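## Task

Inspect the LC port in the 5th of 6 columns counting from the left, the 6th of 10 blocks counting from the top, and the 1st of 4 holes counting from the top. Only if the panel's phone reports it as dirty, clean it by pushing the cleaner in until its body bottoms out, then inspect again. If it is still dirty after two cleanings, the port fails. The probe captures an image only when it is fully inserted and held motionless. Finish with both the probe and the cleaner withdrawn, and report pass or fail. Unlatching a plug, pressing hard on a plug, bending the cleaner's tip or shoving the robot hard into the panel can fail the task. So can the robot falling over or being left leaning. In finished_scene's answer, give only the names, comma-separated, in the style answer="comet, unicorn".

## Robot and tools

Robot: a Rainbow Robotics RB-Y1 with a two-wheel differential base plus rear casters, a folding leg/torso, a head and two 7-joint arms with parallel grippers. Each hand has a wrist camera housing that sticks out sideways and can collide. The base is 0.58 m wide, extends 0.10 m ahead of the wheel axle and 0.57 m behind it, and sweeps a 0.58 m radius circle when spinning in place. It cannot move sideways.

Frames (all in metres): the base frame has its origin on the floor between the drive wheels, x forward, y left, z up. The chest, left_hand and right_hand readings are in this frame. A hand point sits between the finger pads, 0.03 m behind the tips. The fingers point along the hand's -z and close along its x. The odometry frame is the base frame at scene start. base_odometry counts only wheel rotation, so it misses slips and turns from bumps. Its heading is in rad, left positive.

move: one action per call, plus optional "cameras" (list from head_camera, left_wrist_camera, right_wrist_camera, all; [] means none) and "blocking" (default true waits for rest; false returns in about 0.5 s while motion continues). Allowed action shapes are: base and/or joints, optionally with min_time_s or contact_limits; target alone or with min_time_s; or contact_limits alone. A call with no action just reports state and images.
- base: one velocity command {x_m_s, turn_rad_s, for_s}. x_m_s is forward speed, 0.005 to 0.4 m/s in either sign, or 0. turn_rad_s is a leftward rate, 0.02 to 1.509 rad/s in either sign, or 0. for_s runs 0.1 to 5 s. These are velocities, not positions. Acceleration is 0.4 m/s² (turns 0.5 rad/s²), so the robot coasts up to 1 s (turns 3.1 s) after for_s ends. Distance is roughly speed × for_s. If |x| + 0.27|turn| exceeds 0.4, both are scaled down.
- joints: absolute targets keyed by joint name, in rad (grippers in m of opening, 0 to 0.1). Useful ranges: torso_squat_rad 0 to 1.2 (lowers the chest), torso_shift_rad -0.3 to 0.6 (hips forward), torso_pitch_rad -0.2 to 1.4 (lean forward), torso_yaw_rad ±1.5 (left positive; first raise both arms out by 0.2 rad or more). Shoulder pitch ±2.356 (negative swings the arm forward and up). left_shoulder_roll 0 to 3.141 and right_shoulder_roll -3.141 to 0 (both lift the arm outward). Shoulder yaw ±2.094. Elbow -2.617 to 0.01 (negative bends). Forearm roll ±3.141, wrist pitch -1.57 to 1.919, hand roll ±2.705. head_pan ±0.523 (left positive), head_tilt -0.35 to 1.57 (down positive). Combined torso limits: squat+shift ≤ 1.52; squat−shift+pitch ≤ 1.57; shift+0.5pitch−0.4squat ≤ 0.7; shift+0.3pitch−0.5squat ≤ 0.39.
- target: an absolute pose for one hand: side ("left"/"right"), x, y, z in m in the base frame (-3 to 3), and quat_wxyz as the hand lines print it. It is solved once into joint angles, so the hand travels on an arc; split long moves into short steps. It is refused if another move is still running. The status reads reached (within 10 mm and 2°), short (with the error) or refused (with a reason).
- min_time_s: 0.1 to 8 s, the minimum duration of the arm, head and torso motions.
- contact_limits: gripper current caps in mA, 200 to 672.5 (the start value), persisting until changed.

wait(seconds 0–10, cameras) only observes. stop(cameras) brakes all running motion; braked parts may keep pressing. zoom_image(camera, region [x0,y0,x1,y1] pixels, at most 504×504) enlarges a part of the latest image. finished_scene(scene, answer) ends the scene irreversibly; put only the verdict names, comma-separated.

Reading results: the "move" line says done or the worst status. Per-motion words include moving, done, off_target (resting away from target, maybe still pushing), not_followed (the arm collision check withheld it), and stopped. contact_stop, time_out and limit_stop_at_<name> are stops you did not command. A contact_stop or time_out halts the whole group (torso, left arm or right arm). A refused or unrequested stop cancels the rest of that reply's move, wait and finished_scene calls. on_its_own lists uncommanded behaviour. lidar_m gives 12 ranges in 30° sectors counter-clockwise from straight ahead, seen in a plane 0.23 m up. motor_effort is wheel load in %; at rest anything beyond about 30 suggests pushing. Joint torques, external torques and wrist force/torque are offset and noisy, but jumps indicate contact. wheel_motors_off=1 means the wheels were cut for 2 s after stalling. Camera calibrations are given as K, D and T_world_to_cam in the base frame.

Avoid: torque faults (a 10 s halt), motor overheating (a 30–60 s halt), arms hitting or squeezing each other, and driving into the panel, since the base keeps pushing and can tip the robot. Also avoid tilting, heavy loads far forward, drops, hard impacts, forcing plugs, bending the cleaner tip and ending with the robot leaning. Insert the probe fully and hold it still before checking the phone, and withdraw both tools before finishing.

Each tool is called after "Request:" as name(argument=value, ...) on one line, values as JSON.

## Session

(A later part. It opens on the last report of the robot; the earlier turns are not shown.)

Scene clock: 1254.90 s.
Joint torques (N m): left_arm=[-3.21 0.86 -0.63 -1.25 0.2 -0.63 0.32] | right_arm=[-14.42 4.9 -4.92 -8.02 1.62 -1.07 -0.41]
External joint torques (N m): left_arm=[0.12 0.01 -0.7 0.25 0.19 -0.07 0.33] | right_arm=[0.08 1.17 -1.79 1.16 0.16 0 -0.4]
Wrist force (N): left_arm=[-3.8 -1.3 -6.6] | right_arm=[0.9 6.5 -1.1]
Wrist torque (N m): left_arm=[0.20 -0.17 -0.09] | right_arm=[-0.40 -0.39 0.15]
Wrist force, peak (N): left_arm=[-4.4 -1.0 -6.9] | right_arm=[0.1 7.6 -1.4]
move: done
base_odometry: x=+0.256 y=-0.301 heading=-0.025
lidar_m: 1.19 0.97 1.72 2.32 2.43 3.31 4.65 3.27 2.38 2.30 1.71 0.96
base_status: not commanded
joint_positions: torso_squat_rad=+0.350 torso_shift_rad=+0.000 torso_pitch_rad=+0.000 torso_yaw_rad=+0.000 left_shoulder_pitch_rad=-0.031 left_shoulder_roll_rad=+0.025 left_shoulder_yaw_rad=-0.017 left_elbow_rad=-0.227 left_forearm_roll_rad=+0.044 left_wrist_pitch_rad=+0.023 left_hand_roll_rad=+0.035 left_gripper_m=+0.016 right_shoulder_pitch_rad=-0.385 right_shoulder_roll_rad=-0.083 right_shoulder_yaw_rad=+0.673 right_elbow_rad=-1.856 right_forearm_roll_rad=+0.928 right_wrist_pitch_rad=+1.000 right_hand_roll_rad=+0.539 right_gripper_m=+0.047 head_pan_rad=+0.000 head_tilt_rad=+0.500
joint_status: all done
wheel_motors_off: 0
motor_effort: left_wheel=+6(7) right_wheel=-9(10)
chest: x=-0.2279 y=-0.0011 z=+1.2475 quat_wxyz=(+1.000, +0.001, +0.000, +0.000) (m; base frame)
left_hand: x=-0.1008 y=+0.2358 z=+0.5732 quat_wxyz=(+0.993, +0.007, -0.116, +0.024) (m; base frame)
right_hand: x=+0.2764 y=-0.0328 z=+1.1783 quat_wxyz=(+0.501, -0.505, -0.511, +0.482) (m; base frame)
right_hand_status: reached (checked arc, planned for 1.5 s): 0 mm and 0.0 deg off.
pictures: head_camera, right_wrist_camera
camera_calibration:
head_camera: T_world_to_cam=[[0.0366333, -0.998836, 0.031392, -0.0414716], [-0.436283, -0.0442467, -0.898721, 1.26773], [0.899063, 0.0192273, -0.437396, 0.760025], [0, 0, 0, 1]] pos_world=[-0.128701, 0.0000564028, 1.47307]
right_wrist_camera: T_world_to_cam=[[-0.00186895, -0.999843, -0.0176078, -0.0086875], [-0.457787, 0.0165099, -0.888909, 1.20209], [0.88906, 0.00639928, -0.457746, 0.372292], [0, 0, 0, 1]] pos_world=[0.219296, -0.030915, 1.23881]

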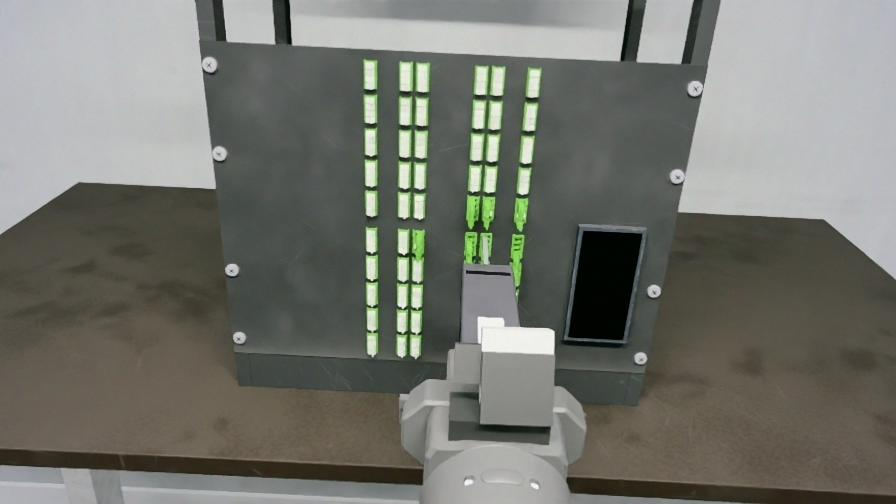

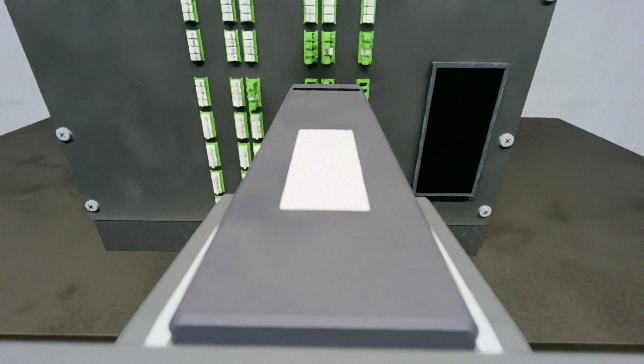

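Request:
move(target={"side":"right","x":0.2785,"y":-0.0326,"z":1.1787,"quat_wxyz":[0.501007,-0.505006,-0.511255,0.482261]}, min_time_s=1.5, cameras=["head_camera","right_wrist_camera"])

Request:
zoom_image(camera="right_wrist_camera", region=[320, 76, 336, 86])

Request:
zoom_image(camera="head_camera", region=[478, 230, 494, 246])

Scene clock: 1266.47 s.
Joint torques (N m): left_arm=[-3.35 0.69 -0.55 -1.18 0.15 -0.7 0.23] | right_arm=[-15.2 5.06 -4.87 -8.25 1.86 -1.3 -0.33]
External joint torques (N m): left_arm=[-0.02 -0.16 -0.62 0.32 0.14 -0.14 0.25] | right_arm=[-0.58 1.37 -1.72 0.93 0.4 -0.23 -0.33]
Wrist force (N): left_arm=[-4.0 -0.8 -6.5] | right_arm=[0.5 6.4 -1.0]
Wrist torque (N m): left_arm=[0.16 -0.19 -0.14] | right_arm=[-0.26 -0.33 0.12]
Wrist force, peak (N): left_arm=[-3.9 -1.3 -7.0] | right_arm=[0.6 7.0 -1.3]
move: done
base_odometry: x=+0.256 y=-0.301 heading=-0.025
lidar_m: 1.18 0.96 1.71 2.30 2.41 3.31 4.66 3.26 2.40 2.31 1.70 0.96
base_status: not commanded
joint_positions: torso_squat_rad=+0.350 torso_shift_rad=+0.000 torso_pitch_rad=+0.000 torso_yaw_rad=+0.000 left_shoulder_pitch_rad=-0.031 left_shoulder_roll_rad=+0.025 left_shoulder_yaw_rad=-0.017 left_elbow_rad=-0.227 left_forearm_roll_rad=+0.044 left_wrist_pitch_rad=+0.023 left_hand_roll_rad=+0.035 left_gripper_m=+0.016 right_shoulder_pitch_rad=-0.391 right_shoulder_roll_rad=-0.082 right_shoulder_yaw_rad=+0.670 right_elbow_rad=-1.848 right_forearm_roll_rad=+0.925 right_wrist_pitch_rad=+0.997 right_hand_roll_rad=+0.537 right_gripper_m=+0.047 head_pan_rad=+0.000 head_tilt_rad=+0.500
joint_status: all done
wheel_motors_off: 0
motor_effort: left_wheel=+5(7) right_wheel=-10(10)
chest: x=-0.2279 y=-0.0011 z=+1.2475 quat_wxyz=(+1.000, +0.001, +0.000, +0.000) (m; base frame)
left_hand: x=-0.1008 y=+0.2358 z=+0.5732 quat_wxyz=(+0.993, +0.007, -0.116, +0.024) (m; base frame)
right_hand: x=+0.2784 y=-0.0326 z=+1.1785 quat_wxyz=(+0.501, -0.505, -0.511, +0.483) (m; base frame)
right_hand_status: reached (checked arc, planned for 1.5 s): 0 mm and 0.0 deg off.
pictures: head_camera, right_wrist_camera
camera_calibration:
head_camera: T_world_to_cam=[[0.0366333, -0.998836, 0.031392, -0.0414716], [-0.436283, -0.0442467, -0.898721, 1.26773], [0.899063, 0.0192273, -0.437396, 0.760025], [0, 0, 0, 1]] pos_world=[-0.128701, 0.0000564028, 1.47307]
right_wrist_camera: T_world_to_cam=[[-0.00204933, -0.999844, -0.0175172, -0.00855206], [-0.457863, 0.0165114, -0.88887, 1.20315], [0.889021, 0.00619889, -0.457825, 0.370705], [0, 0, 0, 1]] pos_world=[0.221297, -0.0307144, 1.23901]

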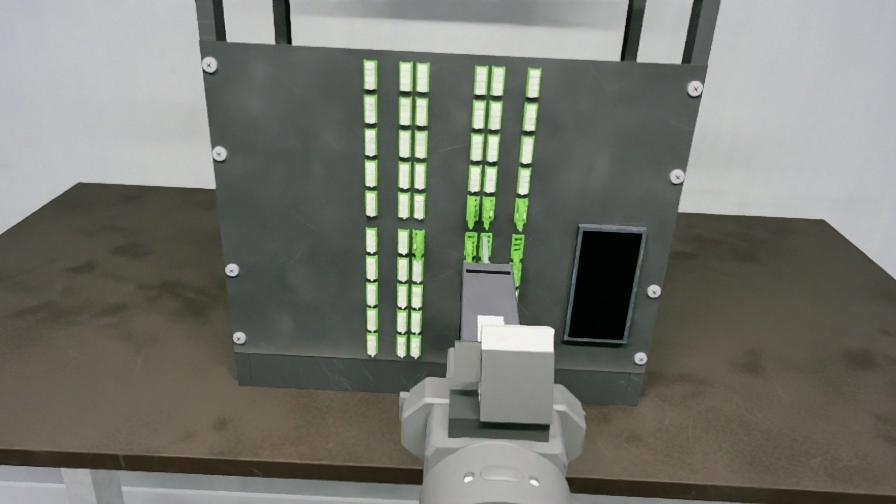

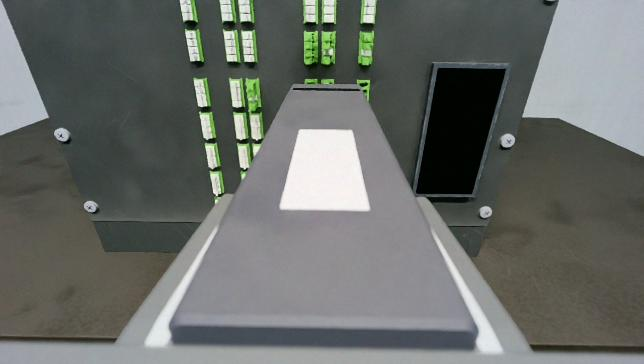

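Scaled by 31.500 from the camera's 644x364 image, which has a finer 1265x715 frame.

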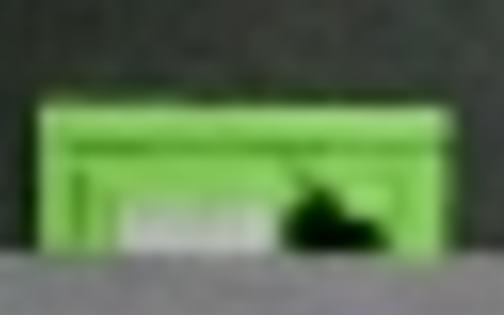

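Scaled by 31.500 from the camera's 896x504 image, which has a finer 1280x720 frame.

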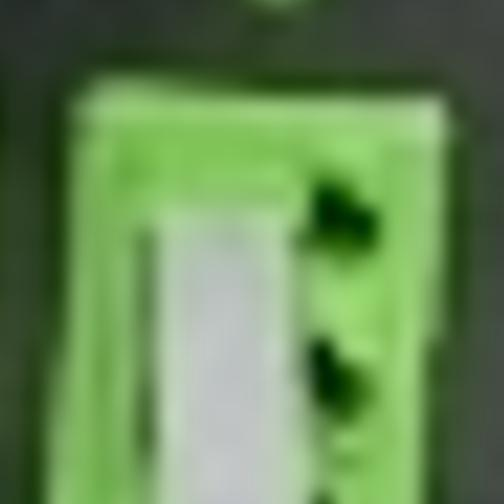

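Request:
move(target={"side":"right","x":0.281,"y":-0.0326,"z":1.1788,"quat_wxyz":[0.501007,-0.505006,-0.511255,0.482261]}, min_time_s=1.5, cameras=[])

Scene clock: 1277.70 s.
Joint torques (N m): left_arm=[-3.37 0.66 -0.13 -1.1 0.07 -0.91 0.11] | right_arm=[-15.07 5.18 -4.85 -8.42 1.83 -1.12 -0.37]
External joint torques (N m): left_arm=[-0.05 -0.2 -0.2 0.4 0.07 -0.35 0.12] | right_arm=[-0.32 1.54 -1.67 0.77 0.38 -0.05 -0.37]
Wrist force (N): left_arm=[-3.8 -0.9 -6.1] | right_arm=[0.8 6.9 -0.7]
Wrist torque (N m): left_arm=[0.14 -0.11 -0.15] | right_arm=[-0.24 -0.39 0.15]
Wrist force, peak (N): left_arm=[-4.4 -0.9 -6.9] | right_arm=[0.0 7.5 -1.0]
move: done
base_odometry: x=+0.256 y=-0.301 heading=-0.025
lidar_m: 1.20 0.96 1.70 2.32 2.42 3.31 4.65 3.28 2.40 2.30 1.69 0.95
base_status: not commanded
joint_positions: torso_squat_rad=+0.350 torso_shift_rad=+0.000 torso_pitch_rad=+0.000 torso_yaw_rad=+0.000 left_shoulder_pitch_rad=-0.031 left_shoulder_roll_rad=+0.025 left_shoulder_yaw_rad=-0.017 left_elbow_rad=-0.227 left_forearm_roll_rad=+0.044 left_wrist_pitch_rad=+0.023 left_hand_roll_rad=+0.035 left_gripper_m=+0.016 right_shoulder_pitch_rad=-0.397 right_shoulder_roll_rad=-0.081 right_shoulder_yaw_rad=+0.665 right_elbow_rad=-1.839 right_forearm_roll_rad=+0.922 right_wrist_pitch_rad=+0.994 right_hand_roll_rad=+0.535 right_gripper_m=+0.047 head_pan_rad=+0.000 head_tilt_rad=+0.500
joint_status: all done
wheel_motors_off: 0
motor_effort: left_wheel=+6(7) right_wheel=-10(10)
chest: x=-0.2279 y=-0.0011 z=+1.2475 quat_wxyz=(+1.000, +0.001, +0.000, +0.000) (m; base frame)
left_hand: x=-0.1008 y=+0.2358 z=+0.5732 quat_wxyz=(+0.993, +0.007, -0.116, +0.024) (m; base frame)
right_hand: x=+0.2809 y=-0.0326 z=+1.1786 quat_wxyz=(+0.501, -0.505, -0.511, +0.483) (m; base frame)
right_hand_status: reached (checked arc, planned for 1.5 s): 0 mm and 0.0 deg off.
pictures: none
No camera images: "cameras" was empty.

Request:
move(target={"side":"right","x":0.2835,"y":-0.0325,"z":1.1789,"quat_wxyz":[0.501007,-0.505006,-0.511255,0.482261]}, min_time_s=1.5, cameras=[])

Request:
move(target={"side":"right","x":0.286,"y":-0.0325,"z":1.179,"quat_wxyz":[0.501007,-0.505006,-0.511255,0.482261]}, min_time_s=1.5, cameras=["head_camera","right_wrist_camera"])

Request:
zoom_image(camera="right_wrist_camera", region=[316, 70, 340, 85])

Scene clock: 1287.37 s.
Joint torques (N m): left_arm=[-3.65 1 -0.72 -0.99 -0.12 -0.56 0.25] | right_arm=[-15.56 4.75 -4.98 -8.27 1.95 -1.27 -0.32]
External joint torques (N m): left_arm=[-0.33 0.15 -0.8 0.51 -0.13 0 0.26] | right_arm=[-0.68 1.16 -1.77 0.93 0.5 -0.21 -0.32]
Wrist force (N): left_arm=[-3.8 -2.3 -6.1] | right_arm=[0.9 6.4 -1.0]
Wrist torque (N m): left_arm=[0.34 -0.13 -0.09] | right_arm=[-0.19 -0.35 0.16]
Wrist force, peak (N): left_arm=[-4.4 -1.3 -6.7] | right_arm=[0.6 7.4 -1.1]
move: done
base_odometry: x=+0.256 y=-0.301 heading=-0.025
lidar_m: 1.19 0.97 1.70 2.32 2.41 3.32 4.65 3.28 2.40 2.30 1.71 0.96
base_status: not commanded
joint_positions: torso_squat_rad=+0.350 torso_shift_rad=+0.000 torso_pitch_rad=+0.000 torso_yaw_rad=+0.000 left_shoulder_pitch_rad=-0.031 left_shoulder_roll_rad=+0.025 left_shoulder_yaw_rad=-0.017 left_elbow_rad=-0.227 left_forearm_roll_rad=+0.044 left_wrist_pitch_rad=+0.023 left_hand_roll_rad=+0.035 left_gripper_m=+0.016 right_shoulder_pitch_rad=-0.404 right_shoulder_roll_rad=-0.080 right_shoulder_yaw_rad=+0.661 right_elbow_rad=-1.829 right_forearm_roll_rad=+0.920 right_wrist_pitch_rad=+0.990 right_hand_roll_rad=+0.532 right_gripper_m=+0.047 head_pan_rad=+0.000 head_tilt_rad=+0.500
joint_status: all done
wheel_motors_off: 0
motor_effort: left_wheel=+5(7) right_wheel=-10(10)
chest: x=-0.2279 y=-0.0011 z=+1.2475 quat_wxyz=(+1.000, +0.001, +0.000, +0.000) (m; base frame)
left_hand: x=-0.1008 y=+0.2358 z=+0.5732 quat_wxyz=(+0.993, +0.007, -0.116, +0.024) (m; base frame)
right_hand: x=+0.2834 y=-0.0325 z=+1.1786 quat_wxyz=(+0.501, -0.505, -0.511, +0.483) (m; base frame)
right_hand_status: reached (checked arc, planned for 1.5 s): 0 mm and 0.0 deg off.
pictures: none
No camera images: "cameras" was empty.

Scene clock: 1289.20 s.
Joint torques (N m): left_arm=[-3.36 0.69 -0.84 -1.45 0.06 -0.87 -0.01] | right_arm=[-15.41 4.38 -5.02 -8.58 2.01 -1.3 -0.31]
External joint torques (N m): left_arm=[-0.03 -0.16 -0.91 0.05 0.06 -0.31 0] | right_arm=[-0.4 0.86 -1.79 0.62 0.56 -0.24 -0.31]
Wrist force (N): left_arm=[-3.4 -0.4 -6.1] | right_arm=[0.9 7.1 -0.4]
Wrist torque (N m): left_arm=[0.10 -0.08 -0.11] | right_arm=[-0.17 -0.40 0.16]
Wrist force, peak (N): left_arm=[-4.7 -1.6 -6.2] | right_arm=[0.6 7.6 -1.4]
move: done
base_odometry: x=+0.256 y=-0.301 heading=-0.025
lidar_m: 1.20 0.96 1.71 2.31 2.42 3.32 4.65 3.28 2.40 2.30 1.68 0.96
base_status: not commanded
joint_positions: torso_squat_rad=+0.350 torso_shift_rad=+0.000 torso_pitch_rad=+0.000 torso_yaw_rad=+0.000 left_shoulder_pitch_rad=-0.031 left_shoulder_roll_rad=+0.025 left_shoulder_yaw_rad=-0.017 left_elbow_rad=-0.227 left_forearm_roll_rad=+0.044 left_wrist_pitch_rad=+0.023 left_hand_roll_rad=+0.035 left_gripper_m=+0.016 right_shoulder_pitch_rad=-0.411 right_shoulder_roll_rad=-0.080 right_shoulder_yaw_rad=+0.656 right_elbow_rad=-1.819 right_forearm_roll_rad=+0.917 right_wrist_pitch_rad=+0.986 right_hand_roll_rad=+0.530 right_gripper_m=+0.047 head_pan_rad=+0.000 head_tilt_rad=+0.500
joint_status: all done
wheel_motors_off: 0
motor_effort: left_wheel=+6(7) right_wheel=-10(10)
chest: x=-0.2279 y=-0.0011 z=+1.2475 quat_wxyz=(+1.000, +0.001, +0.000, +0.000) (m; base frame)
left_hand: x=-0.1008 y=+0.2358 z=+0.5732 quat_wxyz=(+0.993, +0.007, -0.116, +0.024) (m; base frame)
right_hand: x=+0.2859 y=-0.0325 z=+1.1787 quat_wxyz=(+0.501, -0.505, -0.511, +0.483) (m; base frame)
right_hand_status: reached (checked arc, planned for 1.5 s): 0 mm and 0.0 deg off.
pictures: head_camera, right_wrist_camera
camera_calibration:
head_camera: T_world_to_cam=[[0.0366333, -0.998836, 0.031392, -0.0414716], [-0.436283, -0.0442467, -0.898721, 1.26773], [0.899063, 0.0192273, -0.437396, 0.760025], [0, 0, 0, 1]] pos_world=[-0.128701, 0.0000564028, 1.47307]
right_wrist_camera: T_world_to_cam=[[-0.00196263, -0.999844, -0.0175632, -0.00839453], [-0.457984, 0.0165117, -0.888807, 1.2068], [0.888958, 0.00629927, -0.457945, 0.36434], [0, 0, 0, 1]] pos_world=[0.228797, -0.0306147, 1.23931]

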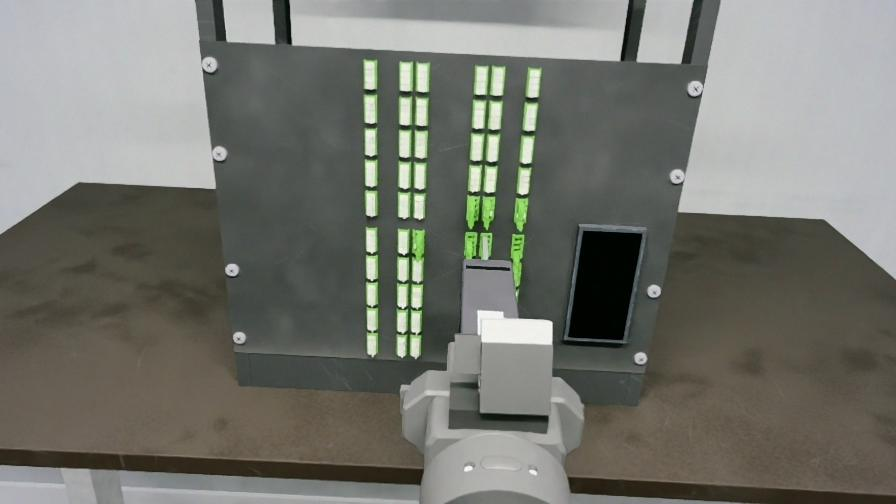

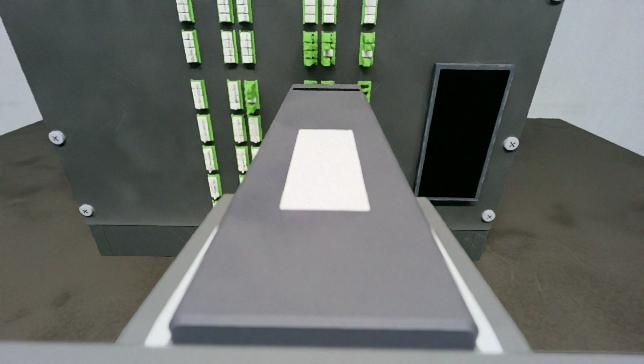

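Scaled by 21.000 from the camera's 644x364 image, which has a finer 1265x715 frame.

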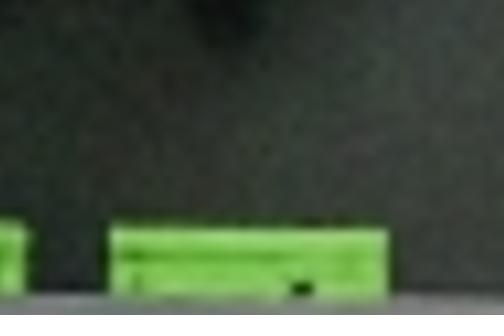

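Request:
move(target={"side":"right","x":0.2885,"y":-0.0324,"z":1.1791,"quat_wxyz":[0.501007,-0.505006,-0.511255,0.482261]}, min_time_s=1.5, cameras=["head_camera"])

Scene clock: 1296.30 s.
Joint torques (N m): left_arm=[-3.19 0.7 -0.38 -1.25 0.04 -0.7 0.25] | right_arm=[-17.57 4.1 -6.38 -7.55 1.98 -2.02 -0.4]
External joint torques (N m): left_arm=[0.15 -0.15 -0.45 0.25 0.03 -0.14 0.26] | right_arm=[-2.43 0.62 -3.12 1.65 0.53 -0.97 -0.4]
Wrist force (N): left_arm=[-4.1 -0.5 -6.1] | right_arm=[-0.6 8.1 11.3]
Wrist torque (N m): left_arm=[0.11 -0.19 -0.15] | right_arm=[-0.18 -0.12 0.16]
Wrist force, peak (N): left_arm=[-3.7 -0.6 -7.2] | right_arm=[-0.2 8.1 11.4]
move: done
base_odometry: x=+0.256 y=-0.301 heading=-0.025
lidar_m: 1.19 0.97 1.72 2.32 2.41 3.32 4.65 3.28 2.39 2.30 1.70 0.95
base_status: not commanded
joint_positions: torso_squat_rad=+0.350 torso_shift_rad=+0.000 torso_pitch_rad=+0.000 torso_yaw_rad=+0.000 left_shoulder_pitch_rad=-0.031 left_shoulder_roll_rad=+0.025 left_shoulder_yaw_rad=-0.017 left_elbow_rad=-0.227 left_forearm_roll_rad=+0.044 left_wrist_pitch_rad=+0.023 left_hand_roll_rad=+0.035 left_gripper_m=+0.016 right_shoulder_pitch_rad=-0.418 right_shoulder_roll_rad=-0.079 right_shoulder_yaw_rad=+0.652 right_elbow_rad=-1.809 right_forearm_roll_rad=+0.915 right_wrist_pitch_rad=+0.982 right_hand_roll_rad=+0.527 right_gripper_m=+0.047 head_pan_rad=+0.000 head_tilt_rad=+0.500
joint_status: all done
wheel_motors_off: 0
motor_effort: left_wheel=+5(7) right_wheel=-9(10)
chest: x=-0.2281 y=-0.0011 z=+1.2475 quat_wxyz=(+1.000, +0.001, +0.000, +0.000) (m; base frame)
left_hand: x=-0.1008 y=+0.2358 z=+0.5732 quat_wxyz=(+0.993, +0.007, -0.117, +0.024) (m; base frame)
right_hand: x=+0.2881 y=-0.0323 z=+1.1787 quat_wxyz=(+0.501, -0.505, -0.511, +0.483) (m; base frame)
right_hand_status: reached (checked arc, planned for 1.5 s): 1 mm and 0.0 deg off.
pictures: head_camera
camera_calibration:
head_camera: T_world_to_cam=[[0.0366262, -0.998836, 0.0314001, -0.0414771], [-0.436082, -0.0442465, -0.898818, 1.26782], [0.899161, 0.0192273, -0.437195, 0.759922], [0, 0, 0, 1]] pos_world=[-0.128901, 0.0000564025, 1.47307]

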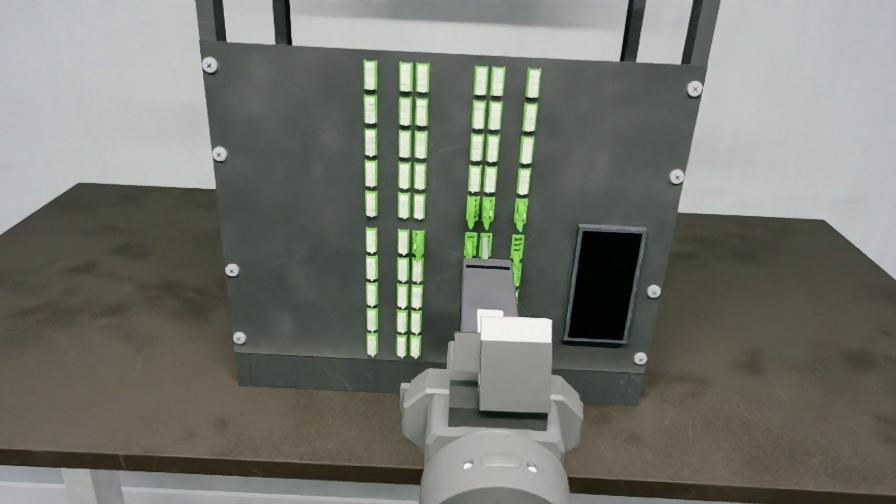

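Request:
move(target={"side":"right","x":0.290,"y":-0.0324,"z":1.1791,"quat_wxyz":[0.501007,-0.505006,-0.511255,0.482261]}, min_time_s=1.5, cameras=["head_camera"])

Request:
wait(seconds=3, cameras=["head_camera"])

Scene clock: 1305.73 s.
Joint torques (N m): left_arm=[-3.25 0.49 -0.1 -1.19 0.27 -0.28 0.39] | right_arm=[-20.4 2.76 -9.01 -6.05 1.65 -2.85 -0.27]
External joint torques (N m): left_arm=[0.1 -0.36 -0.17 0.32 0.26 0.28 0.41] | right_arm=[-5.17 -0.69 -5.74 3.17 0.2 -1.8 -0.26]
Wrist force (N): left_arm=[-4.0 -1.1 -6.2] | right_arm=[-2.3 8.5 31.0]
Wrist torque (N m): left_arm=[0.19 -0.15 -0.15] | right_arm=[-0.02 0.34 0.16]
Wrist force, peak (N): left_arm=[-3.6 -0.5 -7.4] | right_arm=[-2.6 8.7 31.0]
move: done
base_odometry: x=+0.256 y=-0.301 heading=-0.025
lidar_m: 1.19 0.96 1.72 2.32 2.42 3.30 4.66 3.29 2.39 2.30 1.69 0.96
base_status: not commanded
joint_positions: torso_squat_rad=+0.350 torso_shift_rad=+0.000 torso_pitch_rad=-0.001 torso_yaw_rad=+0.000 left_shoulder_pitch_rad=-0.031 left_shoulder_roll_rad=+0.025 left_shoulder_yaw_rad=-0.017 left_elbow_rad=-0.227 left_forearm_roll_rad=+0.044 left_wrist_pitch_rad=+0.023 left_hand_roll_rad=+0.035 left_gripper_m=+0.016 right_shoulder_pitch_rad=-0.421 right_shoulder_roll_rad=-0.078 right_shoulder_yaw_rad=+0.650 right_elbow_rad=-1.803 right_forearm_roll_rad=+0.913 right_wrist_pitch_rad=+0.980 right_hand_roll_rad=+0.525 right_gripper_m=+0.047 head_pan_rad=+0.000 head_tilt_rad=+0.500
joint_status: all done
wheel_motors_off: 0
motor_effort: left_wheel=+5(7) right_wheel=-8(10)
chest: x=-0.2285 y=-0.0011 z=+1.2475 quat_wxyz=(+1.000, +0.001, +0.000, +0.000) (m; base frame)
left_hand: x=-0.1009 y=+0.2358 z=+0.5733 quat_wxyz=(+0.993, +0.007, -0.117, +0.024) (m; base frame)
right_hand: x=+0.2891 y=-0.0321 z=+1.1787 quat_wxyz=(+0.501, -0.505, -0.511, +0.483) (m; base frame)
right_hand_status: reached (checked arc, planned for 1.5 s): 1 mm and 0.1 deg off.
pictures: head_camera
camera_calibration:
head_camera: T_world_to_cam=[[0.0365194, -0.998838, 0.0314627, -0.041568], [-0.435603, -0.0442459, -0.899051, 1.26809], [0.899398, 0.0191275, -0.436713, 0.759737], [0, 0, 0, 1]] pos_world=[-0.129402, 0.0000563931, 1.47317]

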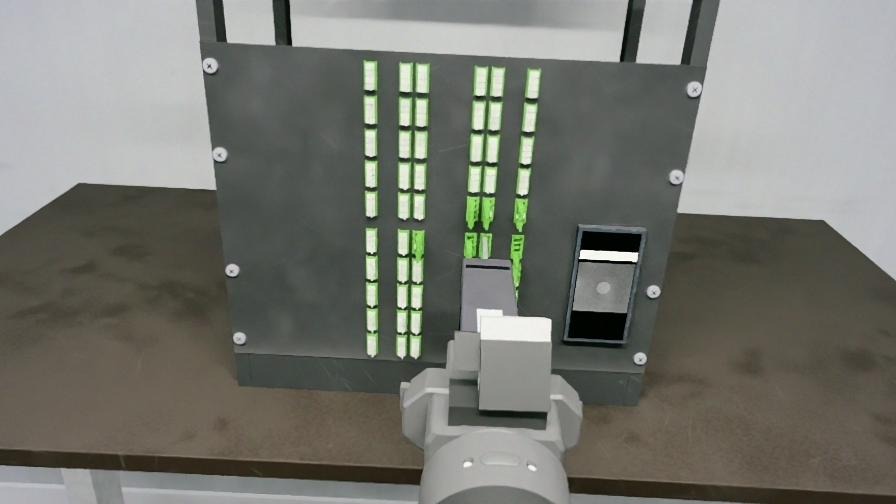

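Scene clock: 1308.73 s.
Joint torques (N m): left_arm=[-3.54 1.17 -0.17 -1.08 0.09 -0.57 0.38] | right_arm=[-20.18 3.17 -8.94 -6.13 1.83 -2.83 -0.47]
External joint torques (N m): left_arm=[-0.19 0.31 -0.24 0.43 0.09 -0.01 0.39] | right_arm=[-4.95 -0.27 -5.67 3.08 0.38 -1.78 -0.47]
Wrist force (N): left_arm=[-3.9 -1.1 -5.4] | right_arm=[-2.1 8.2 30.8]
Wrist torque (N m): left_arm=[0.20 -0.12 -0.11] | right_arm=[0.01 0.37 0.17]
Wrist force, peak (N): left_arm=[-3.8 -1.3 -7.0] | right_arm=[-2.5 8.6 31.3]
base_odometry: x=+0.256 y=-0.301 heading=-0.025
lidar_m: 1.19 0.98 1.71 2.32 2.41 3.30 4.64 3.29 2.40 2.30 1.70 0.95
base_status: not commanded
joint_positions: torso_squat_rad=+0.350 torso_shift_rad=+0.000 torso_pitch_rad=-0.001 torso_yaw_rad=+0.000 left_shoulder_pitch_rad=-0.031 left_shoulder_roll_rad=+0.025 left_shoulder_yaw_rad=-0.017 left_elbow_rad=-0.227 left_forearm_roll_rad=+0.044 left_wrist_pitch_rad=+0.023 left_hand_roll_rad=+0.035 left_gripper_m=+0.016 right_shoulder_pitch_rad=-0.421 right_shoulder_roll_rad=-0.078 right_shoulder_yaw_rad=+0.650 right_elbow_rad=-1.803 right_forearm_roll_rad=+0.913 right_wrist_pitch_rad=+0.980 right_hand_roll_rad=+0.525 right_gripper_m=+0.047 head_pan_rad=+0.000 head_tilt_rad=+0.500
joint_status: all done
wheel_motors_off: 0
motor_effort: left_wheel=+5(7) right_wheel=-8(10)
chest: x=-0.2285 y=-0.0011 z=+1.2475 quat_wxyz=(+1.000, +0.001, +0.000, +0.000) (m; base frame)
left_hand: x=-0.1009 y=+0.2358 z=+0.5733 quat_wxyz=(+0.993, +0.007, -0.117, +0.024) (m; base frame)
right_hand: x=+0.2891 y=-0.0321 z=+1.1787 quat_wxyz=(+0.501, -0.505, -0.511, +0.483) (m; base frame)
right_hand_status: reached (checked arc, planned for 1.5 s): 1 mm and 0.1 deg off.
wait: 3.00 s; at rest by 0.27 s
pictures: head_camera
camera_calibration:
head_camera: T_world_to_cam=[[0.0365194, -0.998838, 0.0314627, -0.041568], [-0.435603, -0.0442459, -0.899051, 1.26809], [0.899398, 0.0191275, -0.436713, 0.759737], [0, 0, 0, 1]] pos_world=[-0.129402, 0.0000563931, 1.47317]

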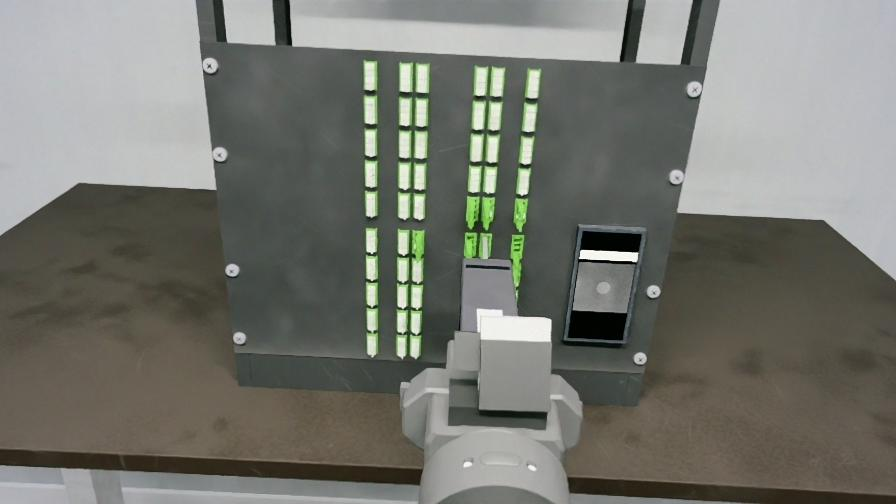

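A picture. Zoom in.

Request:
zoom_image(camera="head_camera", region=[560, 220, 650, 350])

Request:
zoom_image(camera="head_camera", region=[572, 245, 642, 315])

Request:
zoom_image(camera="head_camera", region=[588, 273, 618, 303])

Scaled by 3.877 from the camera's 896x504 image, which has a finer 1280x720 frame.

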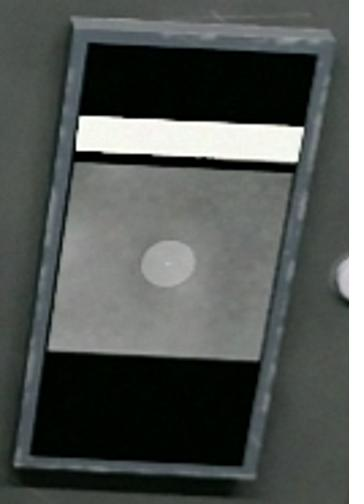

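Scaled by 7.200 from the camera's 896x504 image, which has a finer 1280x720 frame.

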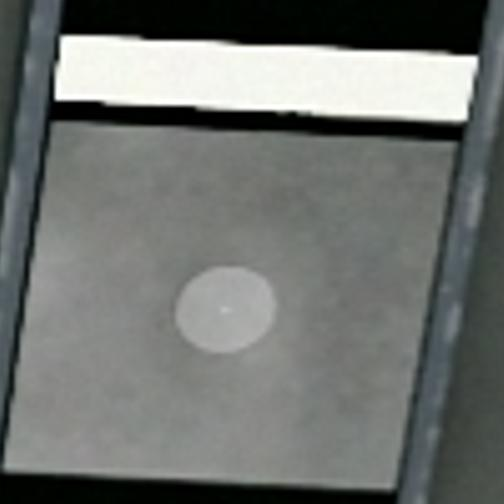

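Scaled by 16.800 from the camera's 896x504 image, which has a finer 1280x720 frame.

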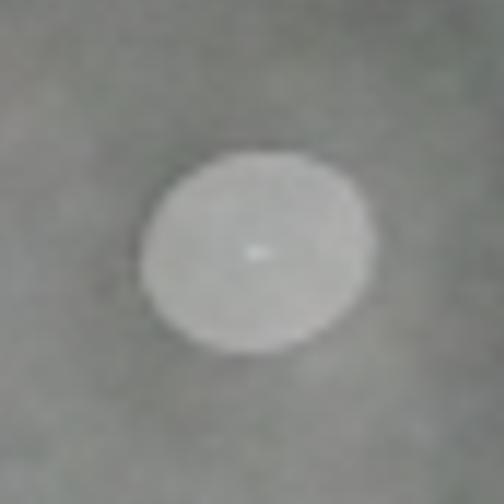

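Request:
zoom_image(camera="head_camera", region=[576, 246, 608, 266])

Request:
zoom_image(camera="head_camera", region=[608, 246, 640, 266])

Request:
move(cameras=["head_camera","right_wrist_camera"])

Request:
zoom_image(camera="right_wrist_camera", region=[410, 55, 520, 215])

Scaled by 15.750 from the camera's 896x504 image, which has a finer 1280x720 frame.

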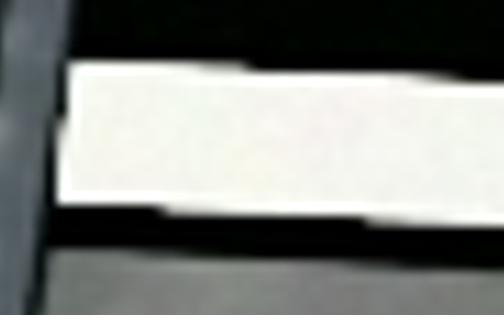

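Scaled by 15.750 from the camera's 896x504 image, which has a finer 1280x720 frame.

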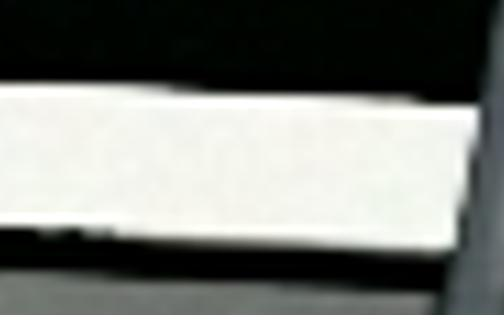

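Scene clock: 1326.53 s.
Joint torques (N m): left_arm=[-3.37 0.5 0.11 -1.5 -0.03 -0.55 0.37] | right_arm=[-20.11 3.04 -9.3 -6.18 1.72 -2.73 -0.45]
External joint torques (N m): left_arm=[-0.02 -0.35 0.04 0.01 -0.04 0.01 0.38] | right_arm=[-4.88 -0.41 -6.03 3.04 0.27 -1.68 -0.44]
Wrist force (N): left_arm=[-3.5 -0.9 -6.6] | right_arm=[-2.6 8.4 30.9]
Wrist torque (N m): left_arm=[0.17 -0.10 -0.14] | right_arm=[-0.06 0.32 0.18]
Wrist force, peak (N): left_arm=[-4.5 -1.6 -6.6] | right_arm=[-2.4 8.4 31.3]
base_odometry: x=+0.256 y=-0.301 heading=-0.025
lidar_m: 1.19 0.96 1.71 2.32 2.43 3.32 4.65 3.28 2.40 2.29 1.71 0.95
base_status: not commanded
joint_positions: torso_squat_rad=+0.350 torso_shift_rad=+0.000 torso_pitch_rad=-0.001 torso_yaw_rad=+0.000 left_shoulder_pitch_rad=-0.031 left_shoulder_roll_rad=+0.025 left_shoulder_yaw_rad=-0.017 left_elbow_rad=-0.227 left_forearm_roll_rad=+0.044 left_wrist_pitch_rad=+0.023 left_hand_roll_rad=+0.035 left_gripper_m=+0.016 right_shoulder_pitch_rad=-0.421 right_shoulder_roll_rad=-0.078 right_shoulder_yaw_rad=+0.650 right_elbow_rad=-1.803 right_forearm_roll_rad=+0.913 right_wrist_pitch_rad=+0.980 right_hand_roll_rad=+0.525 right_gripper_m=+0.047 head_pan_rad=+0.000 head_tilt_rad=+0.500
joint_status: all done
wheel_motors_off: 0
motor_effort: left_wheel=+5(7) right_wheel=-8(10)
chest: x=-0.2285 y=-0.0011 z=+1.2475 quat_wxyz=(+1.000, +0.001, +0.000, +0.000) (m; base frame)
left_hand: x=-0.1009 y=+0.2358 z=+0.5733 quat_wxyz=(+0.993, +0.007, -0.117, +0.024) (m; base frame)
right_hand: x=+0.2891 y=-0.0321 z=+1.1787 quat_wxyz=(+0.501, -0.505, -0.511, +0.483) (m; base frame)
right_hand_status: reached (checked arc, planned for 1.5 s): 1 mm and 0.1 deg off.
pictures: head_camera, right_wrist_camera
camera_calibration:
head_camera: T_world_to_cam=[[0.0365194, -0.998838, 0.0314627, -0.041568], [-0.435603, -0.0442459, -0.899051, 1.26809], [0.899398, 0.0191275, -0.436713, 0.759737], [0, 0, 0, 1]] pos_world=[-0.129402, 0.0000563931, 1.47317]
right_wrist_camera: T_world_to_cam=[[-0.00156928, -0.999839, -0.0178792, -0.00778908], [-0.458269, 0.0166104, -0.888658, 1.20819], [0.888812, 0.00679894, -0.458221, 0.361797], [0, 0, 0, 1]] pos_world=[0.232096, -0.0303162, 1.23932]

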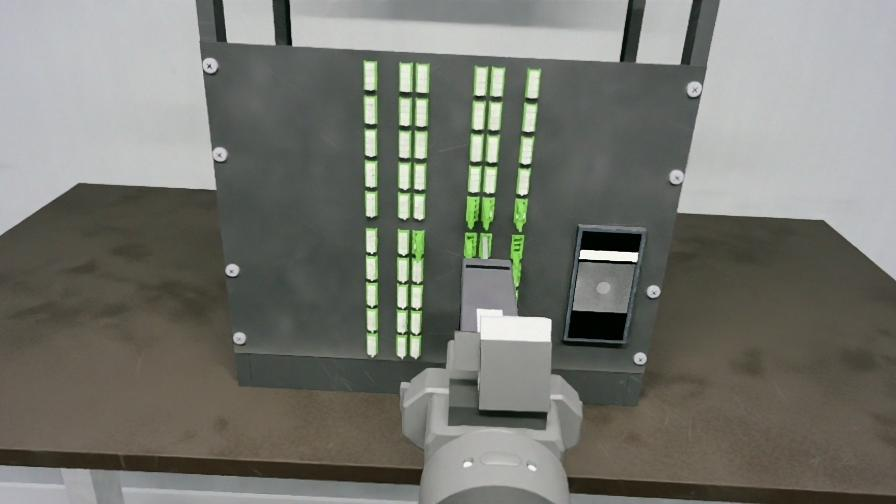

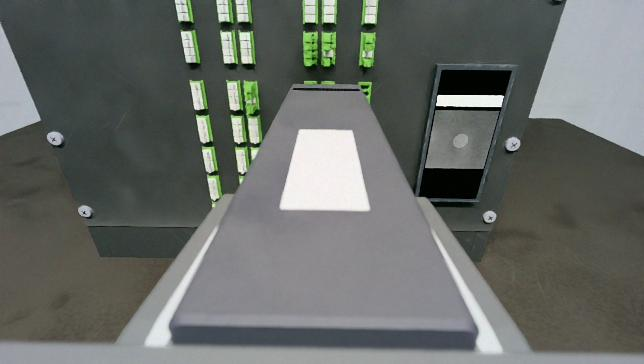

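Scaled by 3.150 from the camera's 644x364 image, which has a finer 1265x715 frame.

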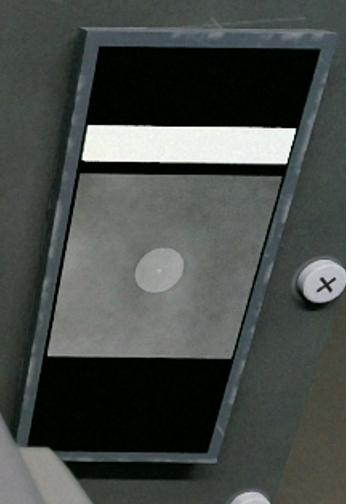

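Request:
zoom_image(camera="right_wrist_camera", region=[445, 126, 477, 156])

Request:
zoom_image(camera="right_wrist_camera", region=[425, 90, 505, 172])

Request:
zoom_image(camera="head_camera", region=[594, 280, 612, 296])

Scaled by 15.750 from the camera's 644x364 image, which has a finer 1265x715 frame.

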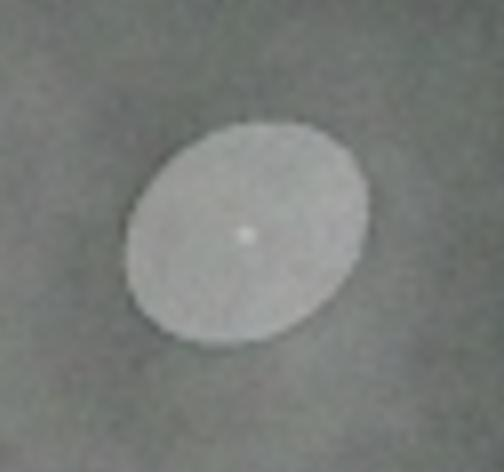

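Scaled by 6.146 from the camera's 644x364 image, which has a finer 1265x715 frame.

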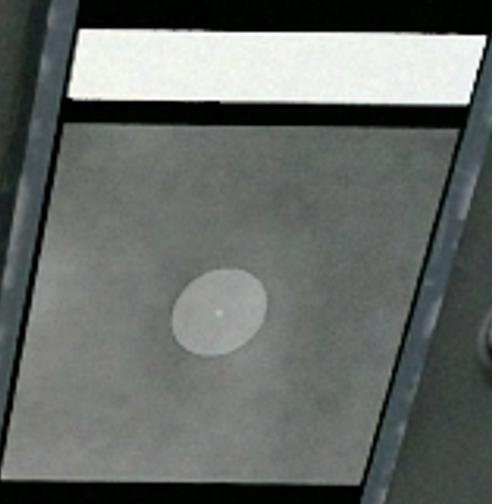

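Scaled by 28.000 from the camera's 896x504 image, which has a finer 1280x720 frame.

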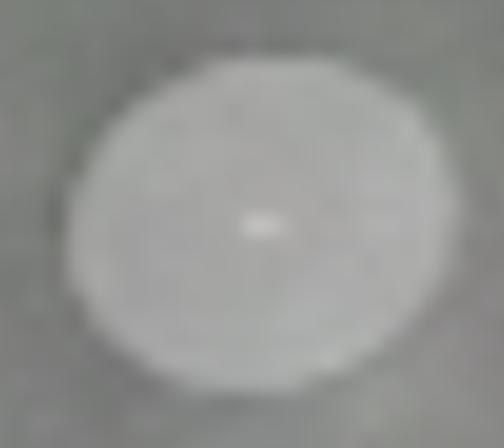

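Request:
move(cameras=["head_camera","right_wrist_camera"])

Request:
zoom_image(camera="right_wrist_camera", region=[451, 132, 471, 150])

Request:
zoom_image(camera="head_camera", region=[594, 280, 612, 296])

Scene clock: 1362.87 s.
Joint torques (N m): left_arm=[-2.6 0.72 -0.26 -1.35 0 -0.71 0.2] | right_arm=[-20.04 2.88 -9.08 -6.13 1.59 -2.72 -0.36]
External joint torques (N m): left_arm=[0.75 -0.13 -0.33 0.16 0 -0.16 0.21] | right_arm=[-4.81 -0.57 -5.81 3.08 0.14 -1.68 -0.35]
Wrist force (N): left_arm=[-3.7 -0.9 -6.1] | right_arm=[-1.9 8.1 30.7]
Wrist torque (N m): left_arm=[0.15 -0.12 -0.15] | right_arm=[0.05 0.39 0.19]
Wrist force, peak (N): left_arm=[-5.1 -0.7 -6.7] | right_arm=[-2.2 8.6 31.3]
base_odometry: x=+0.256 y=-0.301 heading=-0.025
lidar_m: 1.19 0.96 1.72 2.31 2.40 3.32 4.65 3.27 2.39 2.31 1.70 0.95
base_status: not commanded
joint_positions: torso_squat_rad=+0.350 torso_shift_rad=+0.000 torso_pitch_rad=-0.001 torso_yaw_rad=+0.000 left_shoulder_pitch_rad=-0.031 left_shoulder_roll_rad=+0.025 left_shoulder_yaw_rad=-0.017 left_elbow_rad=-0.227 left_forearm_roll_rad=+0.044 left_wrist_pitch_rad=+0.023 left_hand_roll_rad=+0.035 left_gripper_m=+0.016 right_shoulder_pitch_rad=-0.421 right_shoulder_roll_rad=-0.078 right_shoulder_yaw_rad=+0.650 right_elbow_rad=-1.803 right_forearm_roll_rad=+0.913 right_wrist_pitch_rad=+0.980 right_hand_roll_rad=+0.525 right_gripper_m=+0.047 head_pan_rad=+0.000 head_tilt_rad=+0.500
joint_status: all done
wheel_motors_off: 0
motor_effort: left_wheel=+6(7) right_wheel=-8(10)
chest: x=-0.2285 y=-0.0011 z=+1.2475 quat_wxyz=(+1.000, +0.001, +0.000, +0.000) (m; base frame)
left_hand: x=-0.1009 y=+0.2358 z=+0.5733 quat_wxyz=(+0.993, +0.007, -0.117, +0.024) (m; base frame)
right_hand: x=+0.2891 y=-0.0321 z=+1.1787 quat_wxyz=(+0.501, -0.505, -0.511, +0.483) (m; base frame)
right_hand_status: reached (checked arc, planned for 1.5 s): 1 mm and 0.1 deg off.
pictures: head_camera, right_wrist_camera
camera_calibration:
head_camera: T_world_to_cam=[[0.0365194, -0.998838, 0.0314627, -0.041568], [-0.435603, -0.0442459, -0.899051, 1.26809], [0.899398, 0.0191275, -0.436713, 0.759737], [0, 0, 0, 1]] pos_world=[-0.129402, 0.0000563931, 1.47317]
right_wrist_camera: T_world_to_cam=[[-0.00156928, -0.999839, -0.0178792, -0.00778908], [-0.458269, 0.0166104, -0.888658, 1.20819], [0.888812, 0.00679894, -0.458221, 0.361797], [0, 0, 0, 1]] pos_world=[0.232096, -0.0303162, 1.23932]

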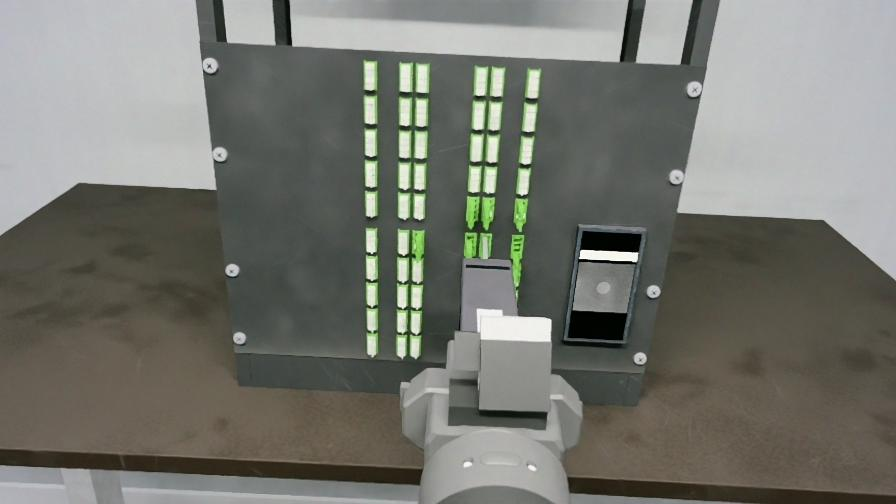

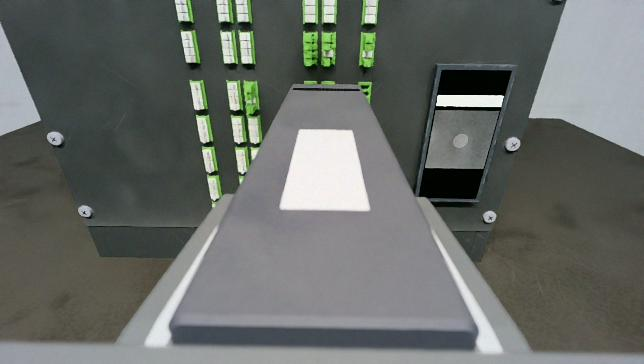

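Scaled by 25.200 from the camera's 644x364 image, which has a finer 1265x715 frame.

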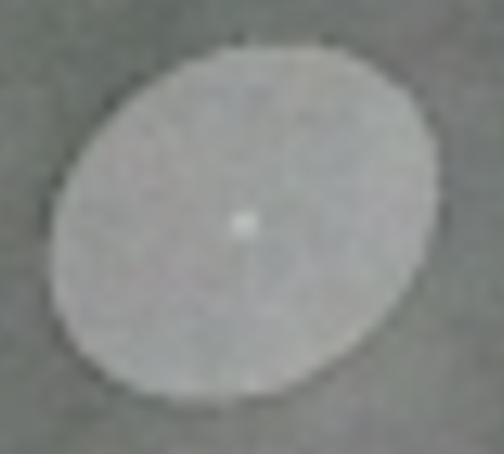

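Scaled by 28.000 from the camera's 896x504 image, which has a finer 1280x720 frame.

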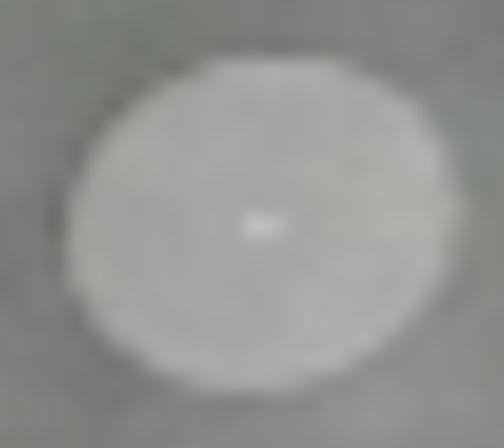

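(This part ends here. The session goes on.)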